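# Extract the upright nail using a tool, not the grippers

## Task

Get the nail that is standing up out of whatever holds it. The robot's own body, fingers included, must not touch the nail, since that can count as failure. Leave nothing in either gripper at the end, because a held item could drop.

## Robot and tools

Robot: two six-joint arms, left_arm and right_arm, each with a two-finger parallel gripper. Each gripper carries a block about 10 cm off the wrist 3 axis, toward the gripper's +x, which turns with it. Fingers point along the gripper's +z and open and close along its y. Wrist drives are weak and loose. Contact torque limits in N m: shoulder pan 303, shoulder lift 303, elbow 138, wrist 1 34, wrist 2 34.2, wrist 3 37.5. A held weight counts toward these.

Frame: everything is reported in the scene frame. Its origin sits at table-top height, halfway between the nominal arm bases; +x points out over the table, +z up, and left_arm is on the +y side. Camera image sides do not match arm names. Printed hand positions and orientations can be wrong by a few centimetres, more at long reach; a BASES line, if present, gives calibrated base places.

Joint order (used in every row and every per-joint result list): wrist 3, wrist 2, elbow, shoulder pan, wrist 1, shoulder lift. Stated ranges in rad: elbow -3.142 to 3.142, all other joints -6.283 to 6.283; the real end may differ by up to 0.010.

A row is always 18 numbers: left_arm's 6 absolute joint target angles (rad, order above), then its gripper position, force_limit, speed; then the same 9 for right_arm. The three gripper numbers run from -1 to 1. Position is absolute: +1 is fully open (85 mm), about -0.8 is where the pads meet, -1 closes until blocked. force_limit sets how hard the motor pushes; speed sets how fast the gap changes (about 20 mm/s at -1, 85 at 0, 150 at +1). Both start at +1. To leave a gripper alone, repeat the numbers last sent for it; 0 is a real command. Gripped force depends on both numbers; a fast close from wide open grips hardest (roughly 200 to 245 N per pad), a slow close at force_limit -1 softest (about 30 N). To grip more softly, open first.

Tools:
- execute_actions(actions, cameras): actions is a list of actions; each action is a table of up to 15 rows, one row per 1/30 s step, and the last row is held for the remaining steps of the action's 15. An empty list just returns state and images. A target more than 0.010 rad outside a joint's range and farther out than its current angle gets the call refused.
- move(target, speed, blend, stop_force, zero, blocking, cameras): target is one 18-number row or a list of up to 15 rows (absolute joint angles plus gripper numbers), sharing at most 10 s. All joints move in sync, so hands follow curves; there is no collision avoidance. speed is the top speed in rad/s of the joint with farthest to travel, 0.01 to 3.14, default 0.5 (too fast for touching). blend (rad) rounds corners in a list. stop_force (N, 4 to 120, both arms) ends an arm's path when its wrist sensor feels that much push against its motion compared with its zero, or 120 N in any direction; omit it when backing off something the gripper presses. zero=true re-zeros moving arms first. blocking=false returns after about 0.5 s while the move continues (not allowed with stop_force). The result adds a "move:" line: done, off_target (at rest more than 0.01 rad from target), moving, held, or fault, plus limits=held if steps were withheld. Neither done nor off_target tells you about contact.
- wait(seconds 0 to 10): lets time run with the last commands held.
- stop(): brakes the running move; fingers keep going.
- zoom_image(camera, region [x0,y0,x1,y1] pixels, max 504x504): closer look at the latest image of cam_high, cam_low, cam_work, cam_left_wrist or cam_right_wrist (all 672x504).
- zero_wrist_force(arm): subtracts the current wrist reading from later ones.
- finished_scene(scene): ends the scene irreversibly; the goal must hold with the robot hands-off.

Result lines: Joint positions, Joint velocities ("within noise" when still), Joint targets (what joints are driven to now; resend them to hold still), Joint torques (whole drive output, including gravity; positive means toward larger angle), Tool commands, end_effector_position (m, the point between closed pads; fingertips reach 19 mm past it closed, 6 mm open), end_effector_quat_wxyz, velocities, Wrist force and Wrist torque in the gripper's own axes plus a peak line, step readings after execute_actions, and notes such as "joint sent to its limit", "joint command not followed" (clearance check between arms), MOTOR HOT, TORQUE FAULT, FORCE FAULT, OVER-TEMPERATURE FAULT. object_status: 0 moving, 1 blocked while opening, 2 blocked while closing (a grip), 3 reached requested position or pads met. position_measured is in counts: 3 open, 78 about 60 mm, 130 about 40 mm, 180 about 20 mm, 230 pads together.

Motion limits: joints move at most 2.09 rad/s (shoulders) or 3.14 rad/s (others); targets stay within a set lead of measured angles and within 150 mm (sometimes 70 mm) of the hand; commands lag 0.09 to 0.21 s, and quick moves may overshoot. Unfinished moves may need to be commanded again.

Cautions: arms are stiff, so aiming even slightly past a firm contact can trigger a fault stop (about 150 N force, or a joint's torque limit), freezing the arm for 10 s. Approach slowly with stop_force. Avoid hitting or squeezing between the arms, which can fail the scene. Don't grip hard on parts still resting on something, swing loads fast, or let anything fall off the table. Release items gently at rest before finishing. Holding loads or stretched poses heats motors; 85 °C brakes the arm for 30 to 60 s. Thinking time counts as scene time, and a move keeps running meanwhile.

Each tool is called after ">>>" by a JSON object that holds its "fn" and its "kwargs", one argument or row to a line.

## Session

>>> {"fn": "execute_actions", "kwargs": {
  "actions": []
}}

Scene clock: 0.00 s.
left_arm: end_effector_position=(+0.6126, +0.7399, +0.1698) position_measured=3 object_status=3 end_effector_quat_wxyz=(-0.097, +0.666, +0.736, +0.070) | right_arm: end_effector_position=(+1.1375, +0.1919, +0.2019) position_measured=3 object_status=3 end_effector_quat_wxyz=(-0.135, +0.738, +0.489, +0.445)
Joint names: [wrist 3, wrist 2, elbow, shoulder pan, wrist 1, shoulder lift]
Joint positions: left_arm=[1.385 -1.342 2.036 -0.06 -2.121 -1.416] | right_arm=[2.765 1.694 -1.115 3.874 -0.113 -2.522]
Joint velocities: within noise
Joint torques (N m): no reading
Motor temperatures (°C): left_arm=[32 33 29 27 36 30] | right_arm=[35 25 29 32 37 30]
Wrist force (N): no reading
Wrist torque (N m): no reading
Wrist force, peak (N): no reading
Joint targets: left_arm=[1.385 -1.342 2.036 -0.060 -2.121 -1.416] | right_arm=[2.765 1.694 -1.115 3.874 -0.113 -2.522]
Tool commands: left_gripper/position=+1.0 left_gripper/force_limit=+1.0 left_gripper/speed=+1.0 right_gripper/position=+1.0 right_gripper/force_limit=+1.0 right_gripper/speed=+1.0

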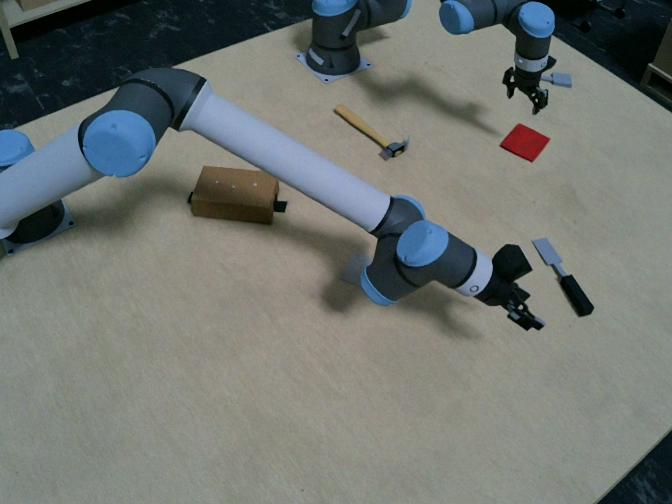

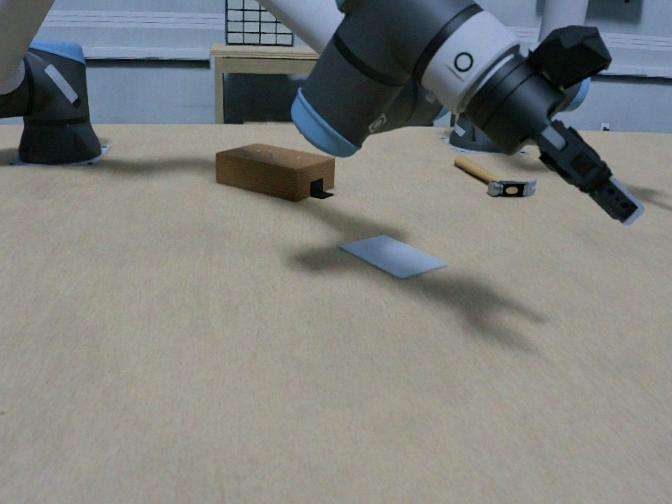

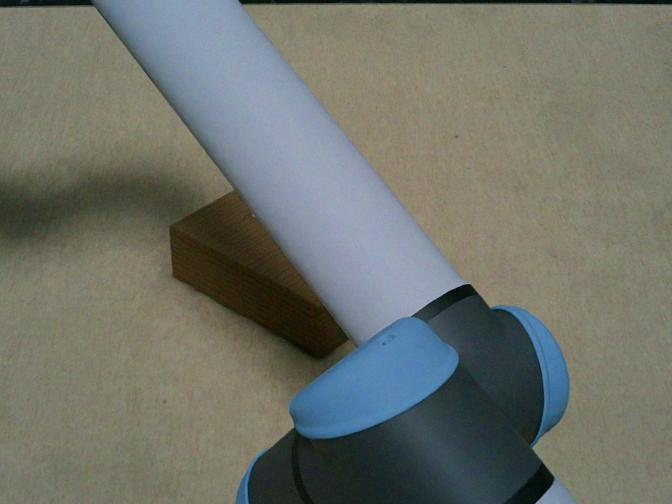

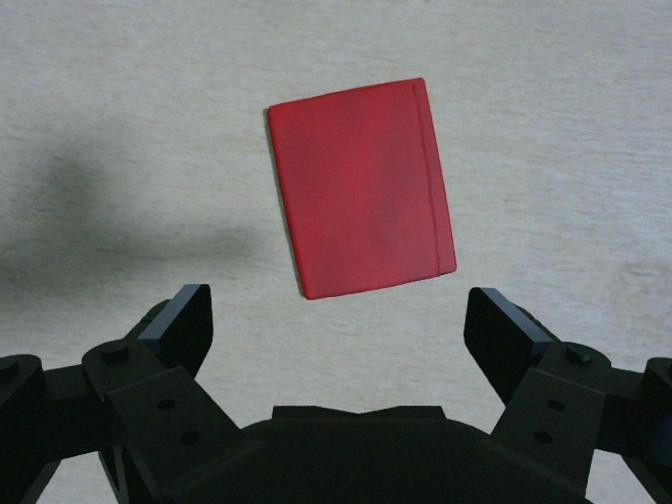

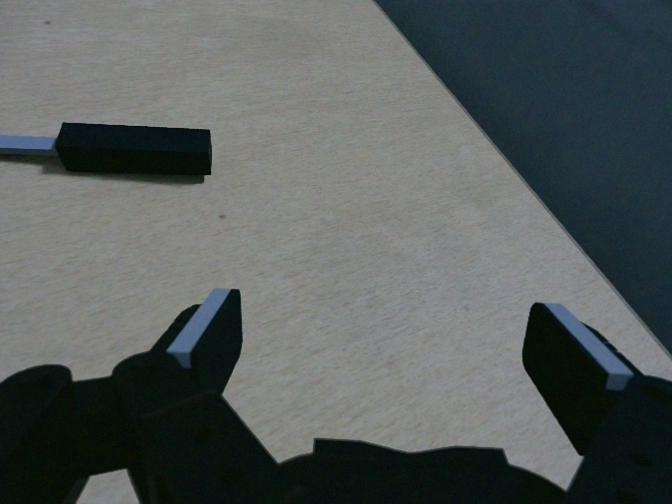

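>>> {"fn": "zoom_image", "kwargs": {
  "camera": "cam_high",
  "region": [170, 80, 430, 260]
}}

>>> {"fn": "zoom_image", "kwargs": {
  "camera": "cam_low",
  "region": [190, 110, 390, 230]
}}

>>> {"fn": "zoom_image", "kwargs": {
  "camera": "cam_low",
  "region": [430, 130, 580, 220]
}}

>>> {"fn": "zoom_image", "kwargs": {
  "camera": "cam_high",
  "region": [320, 90, 430, 170]
}}

Scaled by 1.938 from the camera's image (finer frame: 960x720).

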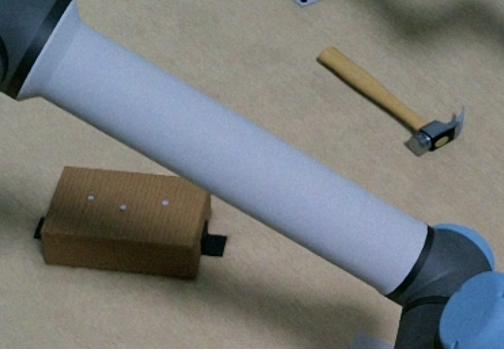

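Scaled by 2.520 from the camera's image (finer frame: 960x720).

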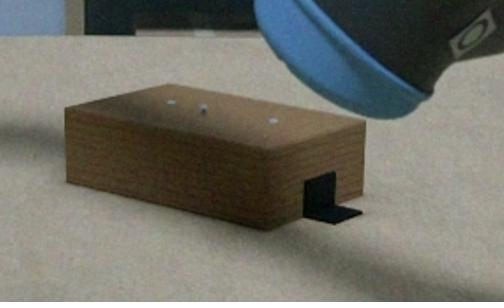

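Scaled by 3.360 from the camera's image (finer frame: 960x720).

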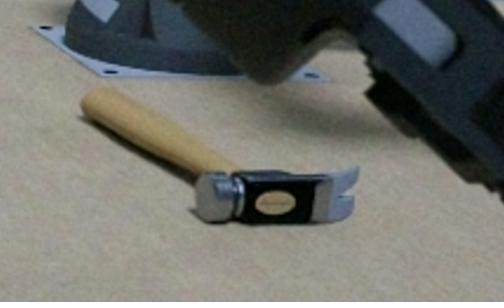

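Scaled by 4.582 from the camera's image (finer frame: 960x720).

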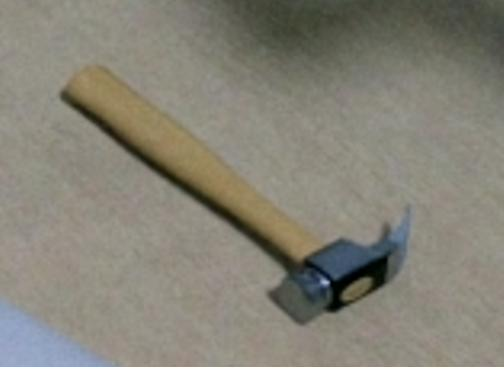

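>>> {"fn": "move", "kwargs": {
  "target": [2.765,1.694,-1.8,3.0,-0.113,-2.0,1,1,1,2.765,1.694,-1.8,3.0,-0.113,-2.0,1,1,1],
  "speed": 0.8,
  "cameras": [],
  "blocking": false
}}

Scene clock: 2.67 s.
left_arm: end_effector_position=(+0.6482, +0.9280, +0.3491) position_measured=3 object_status=3 end_effector_quat_wxyz=(-0.121, +0.607, +0.766, +0.174) end_effector_velocity=(-0.038, +0.636, +0.643) end_effector_angular_velocity=(+0.684, -0.306, +0.422) | right_arm: end_effector_position=(+1.1662, +0.1221, +0.2099) position_measured=3 object_status=3 end_effector_quat_wxyz=(-0.122, +0.753, +0.470, +0.444) end_effector_velocity=(+0.086, -0.230, +0.026) end_effector_angular_velocity=(-0.021, +0.026, -0.181)
Joint positions: left_arm=[1.473 -1.15 1.795 0.133 -1.993 -1.454] | right_arm=[2.765 1.694 -1.158 3.819 -0.113 -2.489]
Joint velocities: left_arm=[0.285 0.625 -0.792 0.632 0.415 -0.122] | right_arm=[0 0 -0.141 -0.181 0 0.108]
Joint torques (N m): left_arm=[2.4 6.42 -65.42 31.86 0.28 -76.82] | right_arm=[0.62 0.86 34.41 -25.45 4.64 140.45]
Wrist force (N): left_arm=[-0.4 1.7 0.5] | right_arm=[0.1 0.0 0.5]
Wrist torque (N m): left_arm=[0.14 0.15 0.02] | right_arm=[-0.01 -0.01 -0.02]
Wrist force, peak (N): left_arm=[-5.5 -2.1 3.6] | right_arm=[0.5 -2.0 1.0]
Joint targets: left_arm=[1.505 -1.076 1.701 0.207 -1.945 -1.467] | right_arm=[2.765 1.694 -1.175 3.798 -0.113 -2.477]
Tool commands: left_gripper/position=+1.0 left_gripper/force_limit=+1.0 left_gripper/speed=+1.0 right_gripper/position=+1.0 right_gripper/force_limit=+1.0 right_gripper/speed=+1.0
move: running; left_arm: the elbow is farthest, 3.595 rad from its target; right_arm: the shoulder pan is farthest, 0.819 rad from its target

>>> {"fn": "stop", "kwargs": {
  "cameras": []
}}

Scene clock: 3.33 s.
left_arm: end_effector_position=(+0.6000, +1.0934, +0.5313) position_measured=3 object_status=3 end_effector_quat_wxyz=(-0.166, +0.537, +0.786, +0.257) | right_arm: end_effector_position=(+1.1870, +0.0607, +0.2166) position_measured=3 object_status=3 end_effector_quat_wxyz=(-0.111, +0.766, +0.452, +0.443)
Joint names: [wrist 3, wrist 2, elbow, shoulder pan, wrist 1, shoulder lift]
Joint positions: left_arm=[1.548 -0.982 1.582 0.302 -1.883 -1.485] | right_arm=[2.765 1.694 -1.196 3.77 -0.113 -2.46]
Joint velocities: within noise
Joint torques (N m): left_arm=[1.7 3.67 -58.69 14.87 -1.05 -69.04] | right_arm=[1.4 -0.53 36.14 -19.4 3.2 135.53]
Motor temperatures (°C): left_arm=[32 33 29 27 36 30] | right_arm=[35 25 29 32 37 30]
Wrist force (N): left_arm=[0.9 0.2 0.2] | right_arm=[-0.1 0.4 -0.6]
Wrist torque (N m): left_arm=[-0.08 -0.08 0.09] | right_arm=[-0.01 -0.01 -0.02]
Wrist force, peak (N): left_arm=[8.8 1.0 -2.4] | right_arm=[-1.0 1.6 -1.4]
Joint targets: left_arm=[1.548 -0.982 1.581 0.303 -1.883 -1.485] | right_arm=[2.765 1.694 -1.196 3.770 -0.113 -2.460]
Tool commands: left_gripper/position=+1.0 left_gripper/force_limit=+1.0 left_gripper/speed=+1.0 right_gripper/position=+1.0 right_gripper/force_limit=+1.0 right_gripper/speed=+1.0
earlier move: stopped; left_arm: the elbow is farthest, 3.382 rad from its target; right_arm: the shoulder pan is farthest, 0.770 rad from its target
No camera images: "cameras" was empty.

>>> {"fn": "move", "kwargs": {
  "target": [2.363,-1.571,2.27,-0.778,-1.651,-2.19,1,1,1,2.765,1.694,-1.8,3.0,-0.113,-2.0,1,1,1],
  "speed": 0.8
}}

Scene clock: 8.37 s.
left_arm: end_effector_position=(+0.2946, +0.4364, +0.3501) position_measured=3 object_status=3 end_effector_quat_wxyz=(+0.000, +1.000, -0.008, +0.000) | right_arm: end_effector_position=(+1.0379, -0.8524, +0.2776) position_measured=3 object_status=3 end_effector_quat_wxyz=(+0.045, +0.910, +0.131, +0.390)
Joint positions: left_arm=[2.363 -1.571 2.27 -0.778 -1.651 -2.19] | right_arm=[2.765 1.694 -1.8 3 -0.113 -2]
Joint torques (N m): left_arm=[2.05 -2.25 -42.3 -12.58 -0.34 -13] | right_arm=[3.12 0.87 32.61 -20.15 0.61 97.79]
Wrist force (N): left_arm=[-0.4 0.4 -0.1] | right_arm=[-1.1 -0.2 -0.6]
Wrist torque (N m): left_arm=[-0.05 0.14 0.02] | right_arm=[-0.12 0.11 -0.08]
Wrist force, peak (N): left_arm=[5.3 1.2 3.3] | right_arm=[2.7 -5.8 2.4]
Joint targets: left_arm=[2.363 -1.571 2.270 -0.778 -1.651 -2.190] | right_arm=[2.765 1.694 -1.800 3.000 -0.113 -2.000]
move: done

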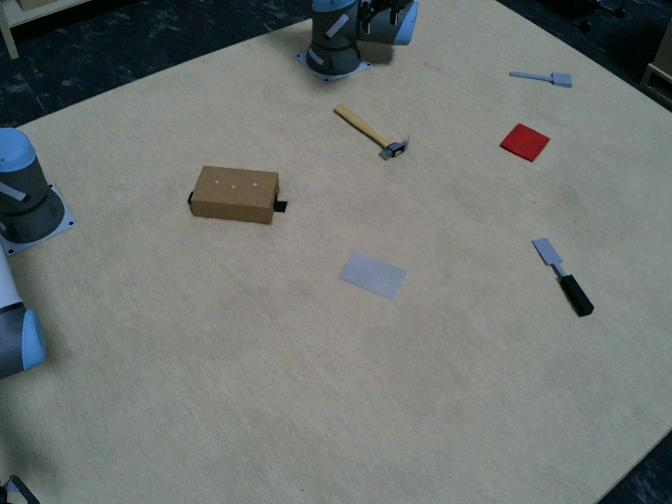

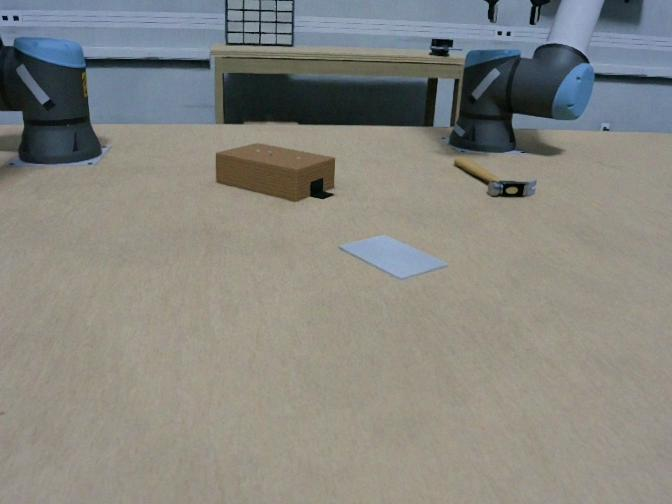

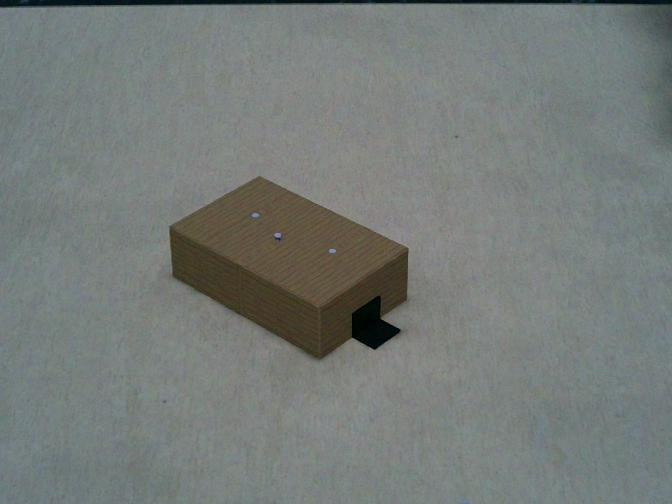

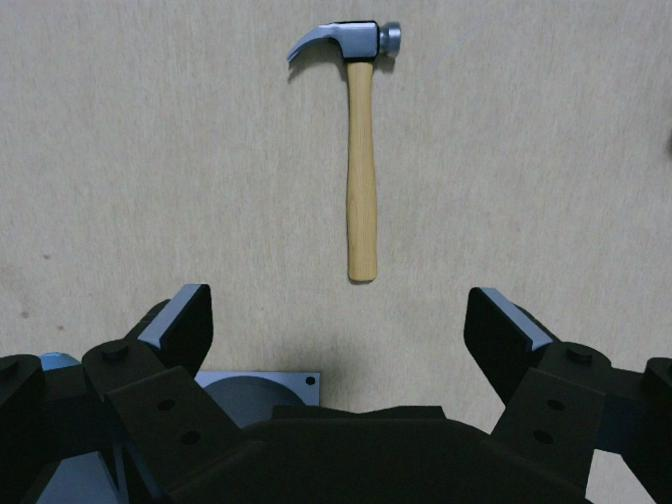

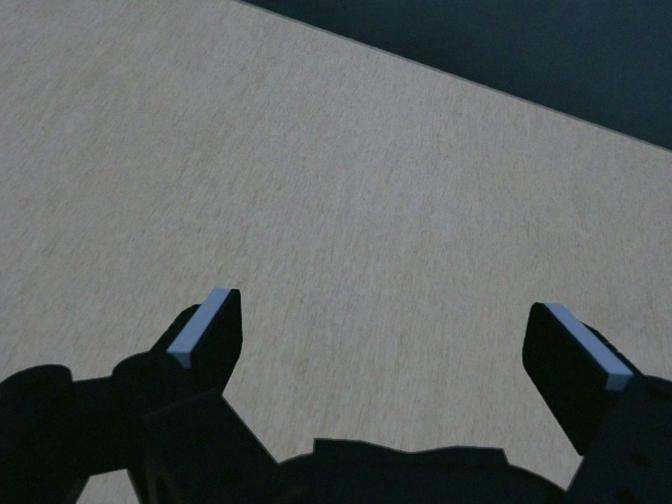

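>>> {"fn": "move", "kwargs": {
  "target": [-1.044,1.571,2.302,-1.044,1.018,-1.750,1,1,1,2.765,1.694,-1.8,3.0,-0.113,-2.0,1,1,1],
  "speed": 1.0,
  "cameras": ["cam_left_wrist","cam_high","cam_low"]
}}

Scene clock: 15.30 s.
left_arm: end_effector_position=(+0.2141, +0.4129, +0.1998) position_measured=3 object_status=3 end_effector_quat_wxyz=(+0.000, +1.000, -0.009, +0.000) | right_arm: end_effector_position=(+1.0379, -0.8525, +0.2776) position_measured=3 object_status=3 end_effector_quat_wxyz=(+0.045, +0.910, +0.131, +0.390)
Joint positions: left_arm=[-1.044 1.571 2.302 -1.044 1.018 -1.75] | right_arm=[2.765 1.694 -1.8 3 -0.113 -2]
Joint torques (N m): left_arm=[-2 1.25 -27.11 -10.75 9.25 -2.78] | right_arm=[2.69 3.48 43.57 -14.41 3.48 94.91]
Wrist force (N): left_arm=[-0.6 0.3 -0.4] | right_arm=[-0.4 -0.4 -0.6]
Wrist torque (N m): left_arm=[-0.05 0.10 0.05] | right_arm=[-0.15 -0.02 -0.08]
Wrist force, peak (N): left_arm=[-2.0 2.3 -1.1] | right_arm=[-0.9 -0.7 -0.9]
Joint targets: left_arm=[-1.044 1.571 2.302 -1.044 1.018 -1.750] | right_arm=[2.765 1.694 -1.800 3.000 -0.113 -2.000]
move: done
Images, in order (width x height): cam_high 672x504, cam_low 672x504, cam_left_wrist 672x504.

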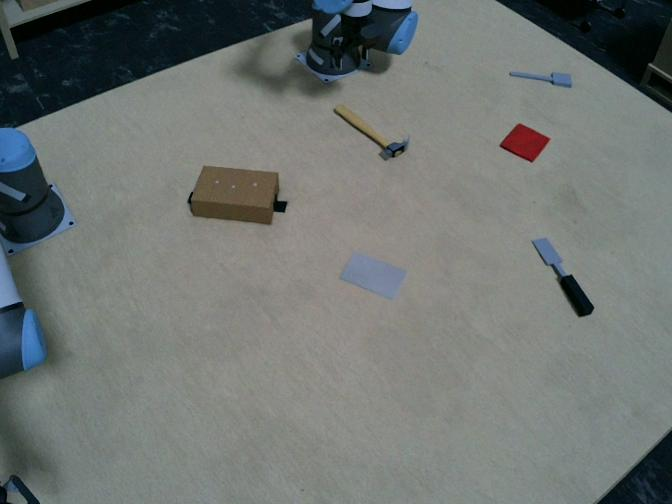

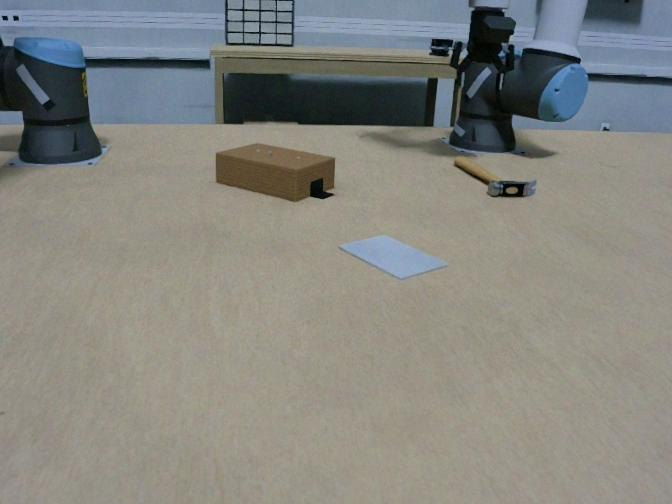

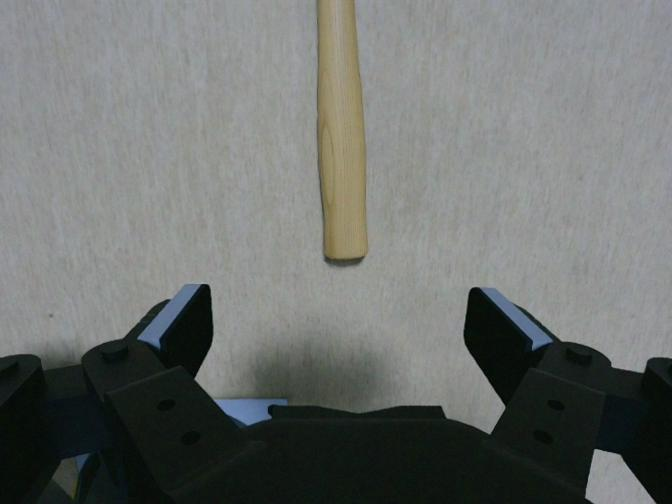

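>>> {"fn": "move", "kwargs": {
  "target": [
    [-1.056,1.571,2.2967,-1.0214,1.0172,-1.7431,0.1,1,1,2.765,1.694,-1.8,3.0,-0.113,-2.0,1,1,1],
    [-1.056,1.571,2.3979,-1.0214,0.7729,-1.6000,0.1,1,1,2.765,1.694,-1.8,3.0,-0.113,-2.0,1,1,1]
  ],
  "speed": 0.3,
  "cameras": ["cam_left_wrist","cam_low"]
}}

>>> {"fn": "zoom_image", "kwargs": {
  "camera": "cam_low",
  "region": [420, 80, 580, 220]
}}

Scene clock: 19.17 s.
left_arm: end_effector_position=(+0.2190, +0.4162, +0.1001) position_measured=117 object_status=3 end_effector_quat_wxyz=(+0.000, +1.000, +0.009, +0.000) | right_arm: end_effector_position=(+1.0379, -0.8525, +0.2776) position_measured=3 object_status=3 end_effector_quat_wxyz=(+0.045, +0.910, +0.131, +0.390)
Joint positions: left_arm=[-1.056 1.571 2.398 -1.021 0.773 -1.6] | right_arm=[2.765 1.694 -1.8 3 -0.113 -2]
Joint torques (N m): left_arm=[-1.9 0.37 -19.3 15.08 0.98 -8.68] | right_arm=[2.77 2.59 41.78 -10.32 5.14 94.91]
Wrist force (N): left_arm=[-0.1 0.7 0.2] | right_arm=[-0.5 -0.4 -0.6]
Wrist torque (N m): left_arm=[-0.03 0.00 0.01] | right_arm=[-0.14 0.00 -0.08]
Wrist force, peak (N): left_arm=[-0.2 0.4 -2.4] | right_arm=[-1.1 -0.7 -0.9]
Joint targets: left_arm=[-1.056 1.571 2.398 -1.021 0.773 -1.600] | right_arm=[2.765 1.694 -1.800 3.000 -0.113 -2.000]
move: done
Images, in order (width x height): cam_low 672x504, cam_left_wrist 672x504.

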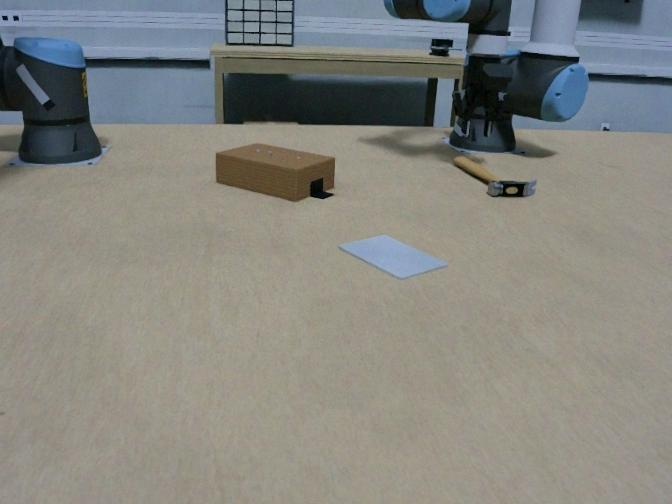

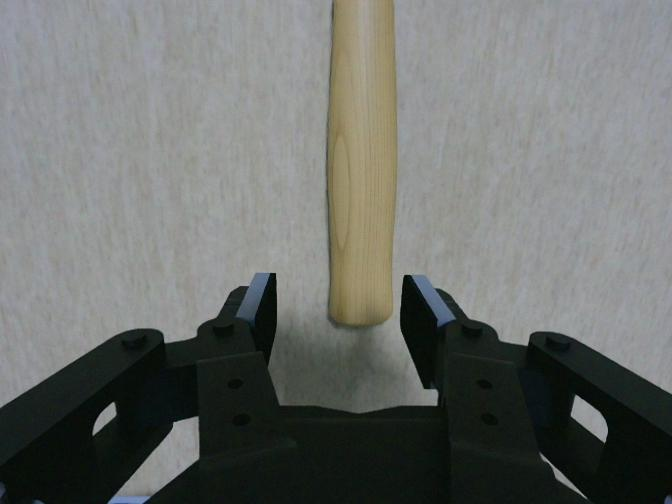

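Scaled by 3.150 from the camera's image (finer frame: 960x720).

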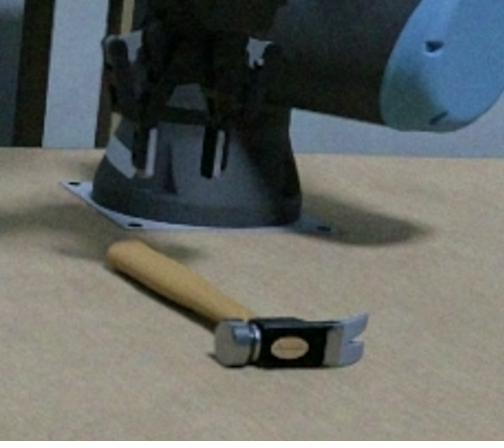

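>>> {"fn": "move", "kwargs": {
  "target": [
    [-1.026,1.571,2.362,-0.9914,0.7719,-1.5631,0.1,1,1,2.765,1.694,-1.8,3.0,-0.113,-2.0,1,1,1],
    [-1.026,1.571,2.3986,-0.9914,0.6456,-1.4734,0.1,1,1,2.765,1.694,-1.8,3.0,-0.113,-2.0,1,1,1],
    [-1.026,1.571,2.4138,-0.9914,0.5805,-1.4235,0.1,1,1,2.765,1.694,-1.8,3.0,-0.113,-2.0,1,1,1]
  ],
  "speed": [0.3,0.1,0.05],
  "cameras": ["cam_left_wrist","cam_low"],
  "stop_force": 12
}}

>>> {"fn": "zoom_image", "kwargs": {
  "camera": "cam_low",
  "region": [420, 80, 580, 220]
}}

Scene clock: 23.60 s.
left_arm: end_effector_position=(+0.2348, +0.4059, +0.0249) position_measured=117 object_status=3 end_effector_quat_wxyz=(+0.000, +1.000, +0.009, +0.000) | right_arm: end_effector_position=(+1.0379, -0.8525, +0.2776) position_measured=3 object_status=3 end_effector_quat_wxyz=(+0.045, +0.910, +0.131, +0.390)
Joint positions: left_arm=[-1.026 1.571 2.414 -0.991 0.58 -1.423] | right_arm=[2.765 1.694 -1.8 3 -0.113 -2]
Joint torques (N m): left_arm=[1.44 -0.44 -14.17 13.07 0.97 -17.59] | right_arm=[3.04 1.69 40.15 -8.78 6.87 93.54]
Wrist force (N): left_arm=[-0.5 1.0 -0.4] | right_arm=[-0.7 -0.5 -0.4]
Wrist torque (N m): left_arm=[0.03 0.01 0.03] | right_arm=[-0.17 0.04 -0.09]
Wrist force, peak (N): left_arm=[1.4 2.0 -0.2] | right_arm=[-1.2 -0.3 -0.8]
Joint targets: left_arm=[-1.026 1.571 2.414 -0.991 0.581 -1.423] | right_arm=[2.765 1.694 -1.800 3.000 -0.113 -2.000]
move: done
Images, in order (width x height): cam_low 672x504, cam_left_wrist 672x504.

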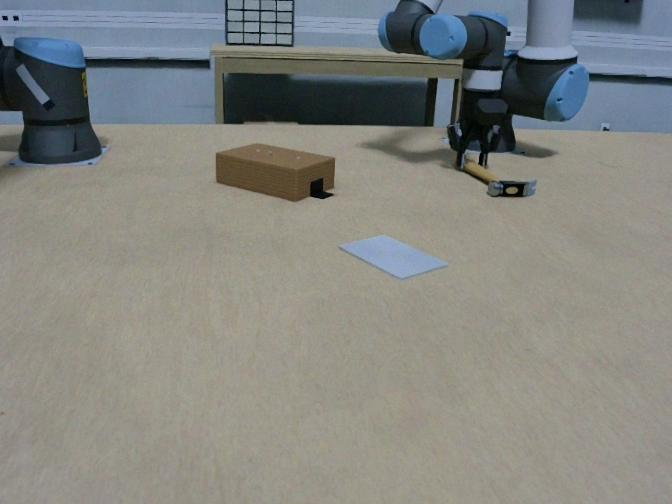

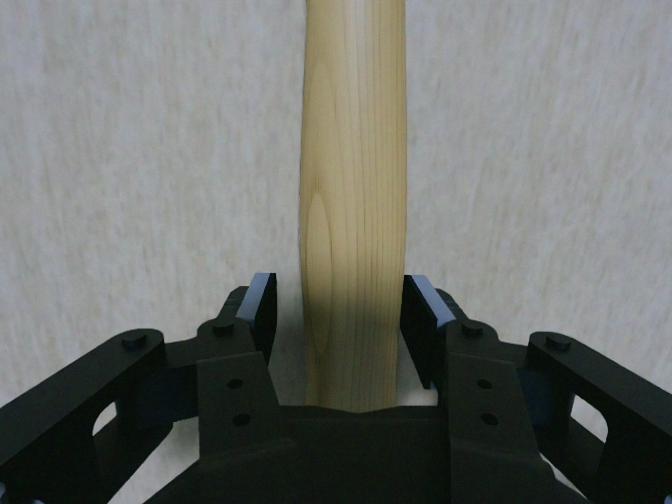

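Scaled by 3.150 from the camera's image (finer frame: 960x720).

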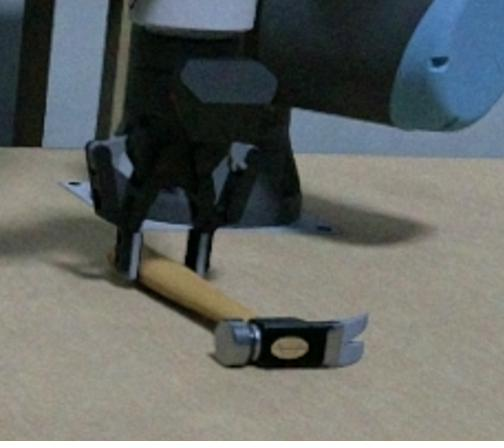

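>>> {"fn": "move", "kwargs": {
  "target": [
    [-1.034,1.571,2.4117,-0.9992,0.5737,-1.4146,0.1,1,1,2.765,1.694,-1.8,3.0,-0.113,-2.0,1,1,1],
    [-1.034,1.571,2.4117,-0.9992,0.5737,-1.4146,-1,0.4,-1,2.765,1.694,-1.8,3.0,-0.113,-2.0,1,1,1]
  ],
  "speed": 0.1,
  "cameras": ["cam_left_wrist","cam_low"]
}}

>>> {"fn": "zoom_image", "kwargs": {
  "camera": "cam_low",
  "region": [420, 80, 580, 220]
}}

Scene clock: 26.13 s.
left_arm: end_effector_position=(+0.2348, +0.4017, +0.0220) position_measured=148 object_status=0 end_effector_quat_wxyz=(+0.000, +1.000, +0.009, +0.000) | right_arm: end_effector_position=(+1.0379, -0.8525, +0.2776) position_measured=3 object_status=3 end_effector_quat_wxyz=(+0.045, +0.910, +0.131, +0.390)
Joint positions: left_arm=[-1.034 1.571 2.412 -0.999 0.574 -1.415] | right_arm=[2.765 1.694 -1.8 3 -0.113 -2]
Joint torques (N m): left_arm=[-1.26 -1.32 -12.81 -9.21 1.79 -17.34] | right_arm=[2.86 1.28 39.36 -5.16 7.87 93.55]
Wrist force (N): left_arm=[0.8 6.9 -38.1] | right_arm=[-0.8 -0.8 -0.6]
Wrist torque (N m): left_arm=[-0.09 0.09 -0.68] | right_arm=[-0.21 0.05 -0.08]
Wrist force, peak (N): left_arm=[0.6 6.5 -39.1] | right_arm=[-0.9 -0.7 -0.7]
Joint targets: left_arm=[-1.034 1.571 2.412 -0.999 0.574 -1.415] | right_arm=[2.765 1.694 -1.800 3.000 -0.113 -2.000]
move: done
Images, in order (width x height): cam_low 672x504, cam_left_wrist 672x504.

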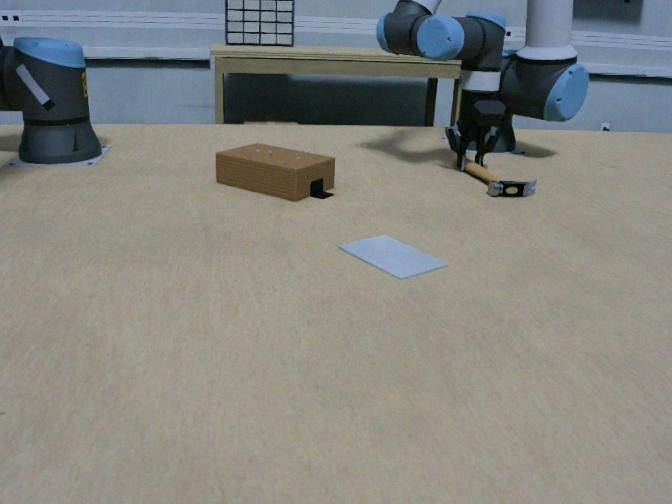

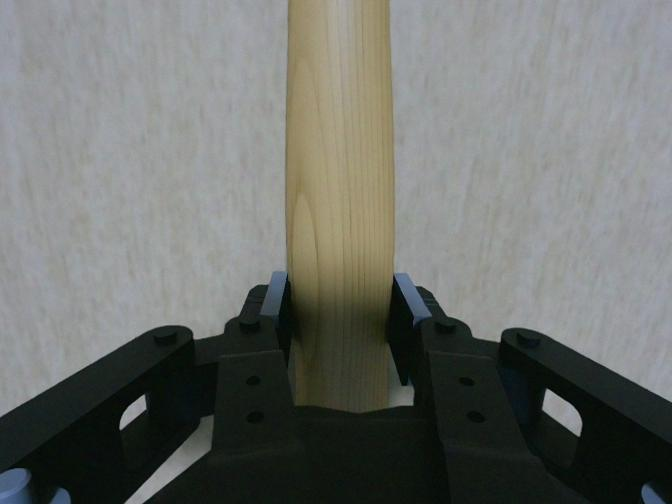

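Scaled by 3.150 from the camera's image (finer frame: 960x720).

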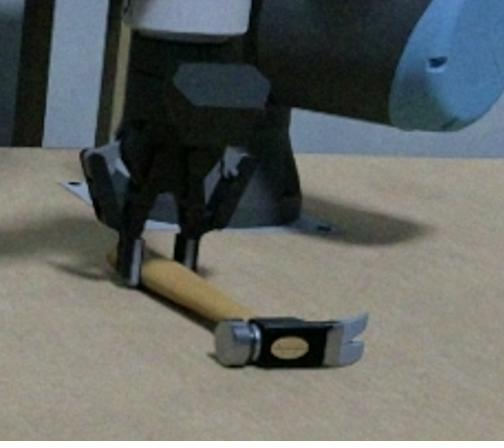

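>>> {"fn": "move", "kwargs": {
  "target": [-1.034,1.571,2.4073,-0.9992,0.5942,-1.4307,-1,0.4,-1,2.765,1.694,-1.8,3.0,-0.113,-2.0,1,1,1],
  "speed": 0.05,
  "cameras": []
}}

Scene clock: 27.23 s.
left_arm: end_effector_position=(+0.2348, +0.4018, +0.0299) position_measured=148 object_status=2 end_effector_quat_wxyz=(+0.000, +1.000, +0.009, +0.000) | right_arm: end_effector_position=(+1.0379, -0.8525, +0.2776) position_measured=3 object_status=3 end_effector_quat_wxyz=(+0.045, +0.910, +0.131, +0.390)
Joint positions: left_arm=[-1.034 1.571 2.407 -0.999 0.594 -1.431] | right_arm=[2.765 1.694 -1.8 3 -0.113 -2]
Joint torques (N m): left_arm=[-0.41 -1.56 -28.14 -5.73 9.26 -48.84] | right_arm=[3.03 0.93 38.94 -5.27 8.45 93.29]
Wrist force (N): left_arm=[0.6 -0.6 1.3] | right_arm=[-0.8 -0.3 -0.7]
Wrist torque (N m): left_arm=[-0.16 -0.17 -0.23] | right_arm=[-0.13 0.05 -0.09]
Wrist force, peak (N): left_arm=[0.8 6.8 -37.5] | right_arm=[-1.1 -0.5 -0.7]
Joint targets: left_arm=[-1.034 1.571 2.407 -0.999 0.594 -1.431] | right_arm=[2.765 1.694 -1.800 3.000 -0.113 -2.000]
move: done

>>> {"fn": "move", "kwargs": {
  "target": [
    [-1.034,1.571,2.3585,-0.9992,0.7719,-1.5596,-1,0.4,-1,2.765,1.694,-1.8,3.0,-0.113,-2.0,1,1,1],
    [-1.034,1.571,2.1358,-0.9992,1.2224,-1.7874,-1,0.4,-1,2.765,1.694,-1.8,3.0,-0.113,-2.0,1,1,1]
  ],
  "speed": [0.15,0.3],
  "cameras": ["cam_left_wrist","cam_low","cam_high"]
}}

Scene clock: 31.33 s.
left_arm: end_effector_position=(+0.2348, +0.4018, +0.3000) position_measured=148 object_status=2 end_effector_quat_wxyz=(+0.000, +1.000, +0.009, +0.000) | right_arm: end_effector_position=(+1.0379, -0.8525, +0.2776) position_measured=3 object_status=3 end_effector_quat_wxyz=(+0.045, +0.910, +0.131, +0.390)
Joint positions: left_arm=[-1.034 1.571 2.136 -0.999 1.222 -1.787] | right_arm=[2.765 1.694 -1.8 3 -0.113 -2]
Joint torques (N m): left_arm=[-1.48 -1.65 -47.06 2.6 9.78 -35.73] | right_arm=[2.71 0.04 37.03 -1.41 10.11 90.98]
Wrist force (N): left_arm=[-0.1 1.0 5.1] | right_arm=[-0.7 -0.4 -0.5]
Wrist torque (N m): left_arm=[0.03 -0.44 0.00] | right_arm=[-0.15 0.03 -0.09]
Wrist force, peak (N): left_arm=[-4.6 4.4 5.4] | right_arm=[-1.1 -0.4 -0.9]
Joint targets: left_arm=[-1.034 1.571 2.136 -0.999 1.222 -1.787] | right_arm=[2.765 1.694 -1.800 3.000 -0.113 -2.000]
move: done
Images, in order (width x height): cam_high 672x504, cam_low 672x504, cam_left_wrist 672x504.

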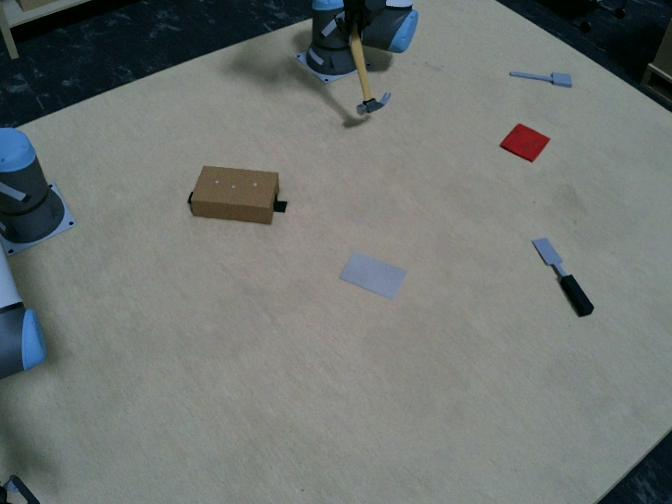

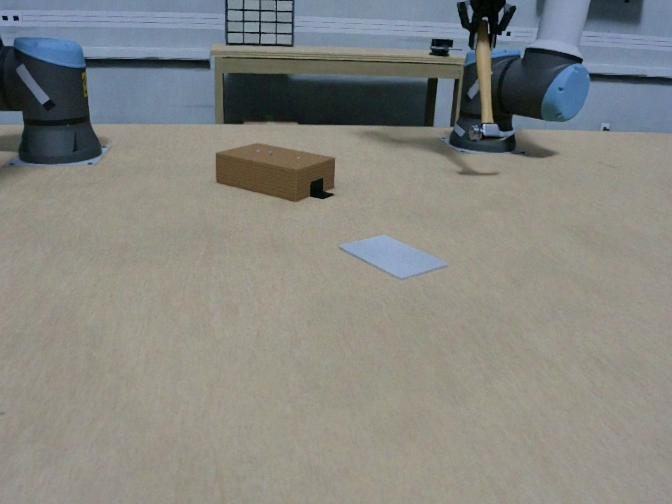

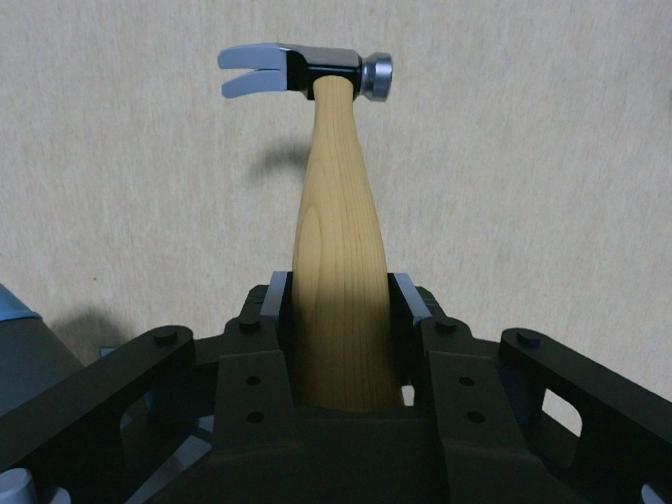

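>>> {"fn": "move", "kwargs": {
  "target": [
    [-1.034,1.571,2.1358,-0.9992,1.2224,-1.7874,-0.98,1,-1,2.765,1.694,-1.8,3.0,-0.113,-2.0,1,1,1],
    [1.0175,1.1153,1.2835,-1.416,1.667,-1.1142,-0.98,1,-1,2.765,1.694,-1.8,3.0,-0.113,-2.0,1,1,1]
  ],
  "speed": 0.5
}}

Scene clock: 39.73 s.
left_arm: end_effector_position=(+0.3218, -0.0507, +0.4197) position_measured=149 object_status=2 end_effector_quat_wxyz=(+0.246, -0.299, +0.919, +0.080) | right_arm: end_effector_position=(+1.0379, -0.8525, +0.2776) position_measured=3 object_status=3 end_effector_quat_wxyz=(+0.045, +0.910, +0.131, +0.390)
Joint positions: left_arm=[1.017 1.115 1.284 -1.416 1.667 -1.114] | right_arm=[2.765 1.694 -1.8 3 -0.113 -2]
Joint torques (N m): left_arm=[1.59 -4.85 -48.26 -12.24 11.33 -61.68] | right_arm=[2.55 -1.16 34.02 3.31 9.95 90.05]
Wrist force (N): left_arm=[2.0 0.9 3.8] | right_arm=[-0.7 -0.5 -0.6]
Wrist torque (N m): left_arm=[-0.05 0.15 0.05] | right_arm=[-0.17 0.04 -0.08]
Wrist force, peak (N): left_arm=[-1.0 -1.1 5.8] | right_arm=[-0.9 -0.7 -0.9]
Joint targets: left_arm=[1.018 1.115 1.284 -1.416 1.667 -1.114] | right_arm=[2.765 1.694 -1.800 3.000 -0.113 -2.000]
move: done

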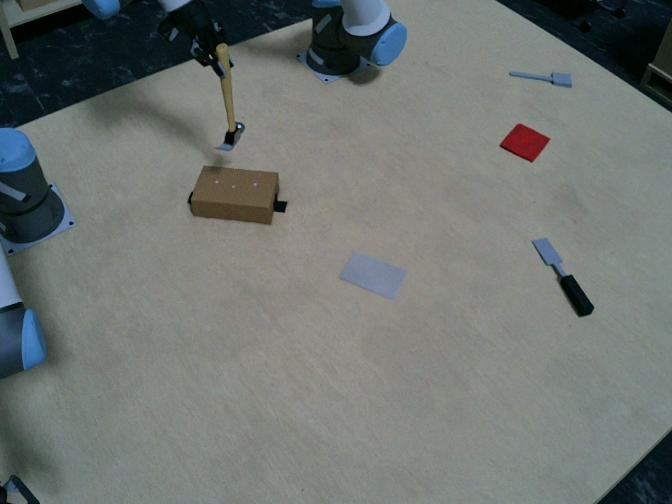

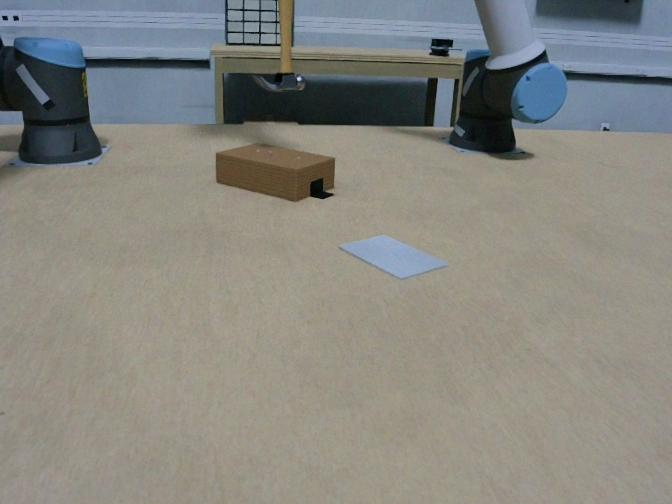

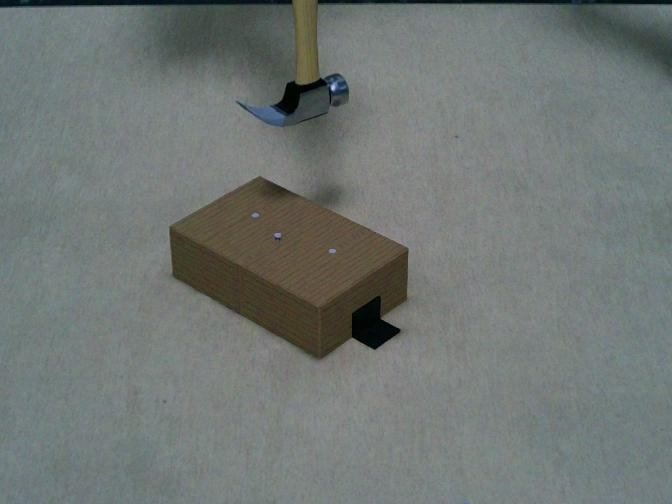

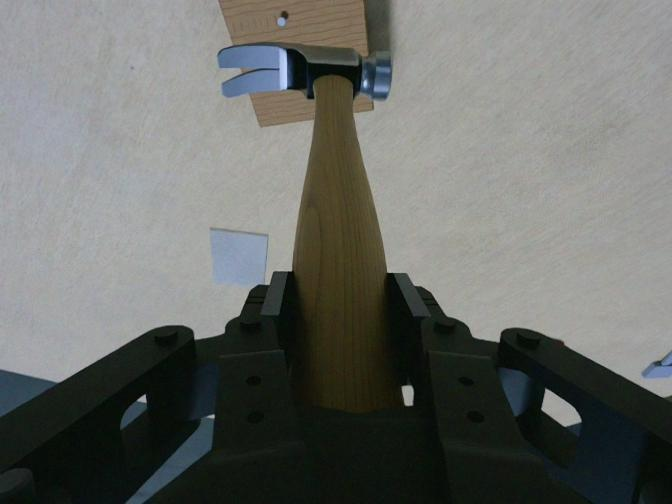

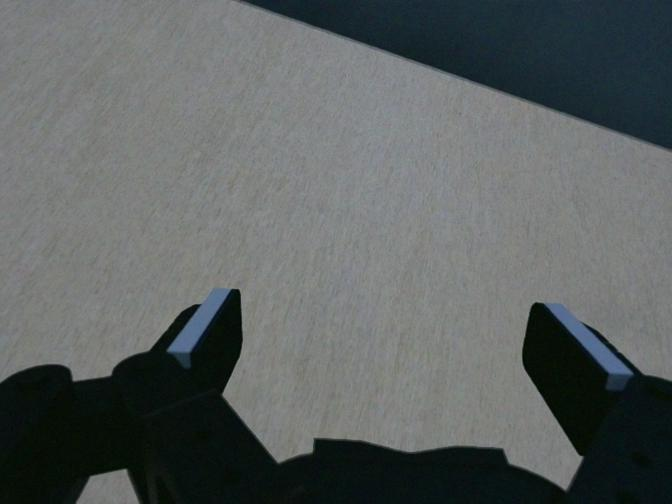

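>>> {"fn": "move", "kwargs": {
  "target": [1.1125,1.0933,1.4551,-1.3284,1.5026,-1.1640,-0.98,1,-1,2.765,1.694,-1.8,3.0,-0.113,-2.0,1,1,1],
  "speed": 0.3,
  "cameras": ["cam_high","cam_low","cam_work","cam_left_wrist"]
}}

>>> {"fn": "zoom_image", "kwargs": {
  "camera": "cam_work",
  "region": [160, 60, 460, 380]
}}

Scene clock: 42.30 s.
left_arm: end_effector_position=(+0.3710, +0.0193, +0.3600) position_measured=149 object_status=2 end_effector_quat_wxyz=(+0.246, -0.299, +0.919, +0.080) | right_arm: end_effector_position=(+1.0379, -0.8525, +0.2776) position_measured=3 object_status=3 end_effector_quat_wxyz=(+0.045, +0.910, +0.131, +0.390)
Joint positions: left_arm=[1.112 1.093 1.455 -1.328 1.503 -1.164] | right_arm=[2.765 1.694 -1.8 3 -0.113 -2]
Joint torques (N m): left_arm=[2.04 -5.13 -32.18 14.91 1.38 -90.87] | right_arm=[2.62 -1.92 34.48 6.51 10.01 88.16]
Wrist force (N): left_arm=[1.7 0.6 3.7] | right_arm=[-0.5 -0.5 -0.8]
Wrist torque (N m): left_arm=[-0.04 0.14 0.06] | right_arm=[-0.16 0.01 -0.09]
Wrist force, peak (N): left_arm=[0.8 1.6 6.3] | right_arm=[-1.0 -0.7 -0.9]
Joint targets: left_arm=[1.112 1.093 1.455 -1.328 1.503 -1.164] | right_arm=[2.765 1.694 -1.800 3.000 -0.113 -2.000]
move: done

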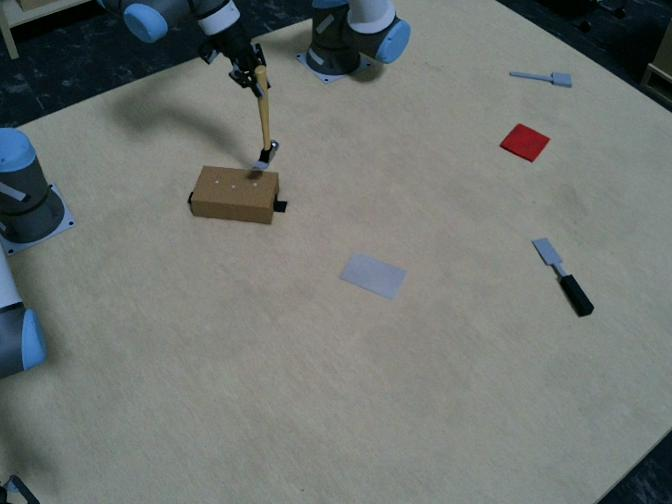

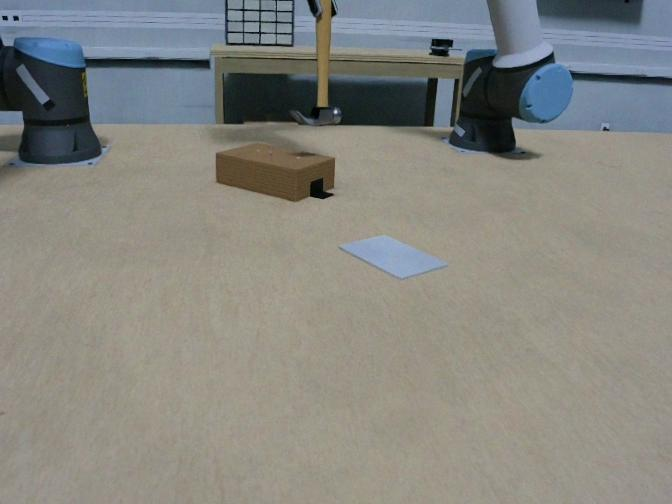

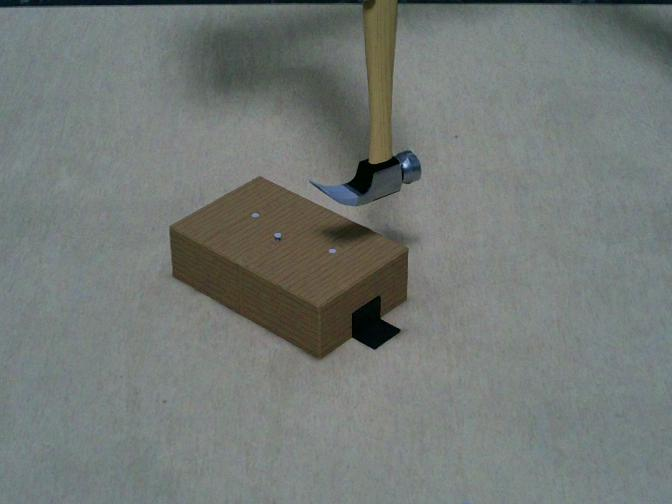

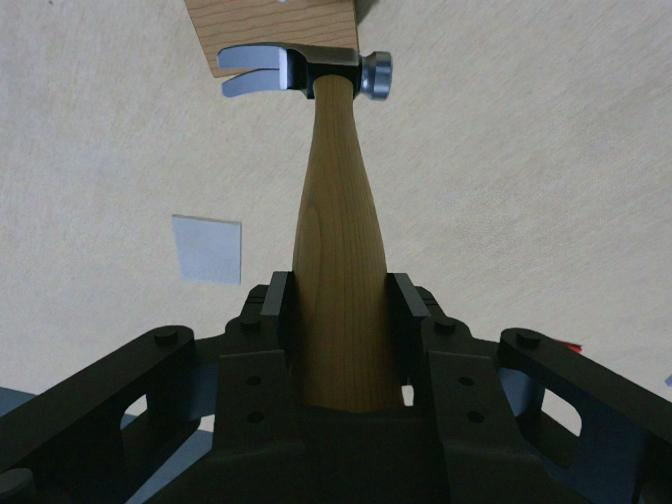

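Scaled by 1.575 from the camera's image (finer frame: 960x720).

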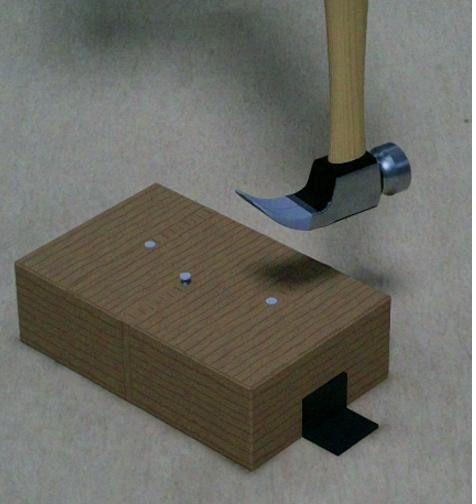

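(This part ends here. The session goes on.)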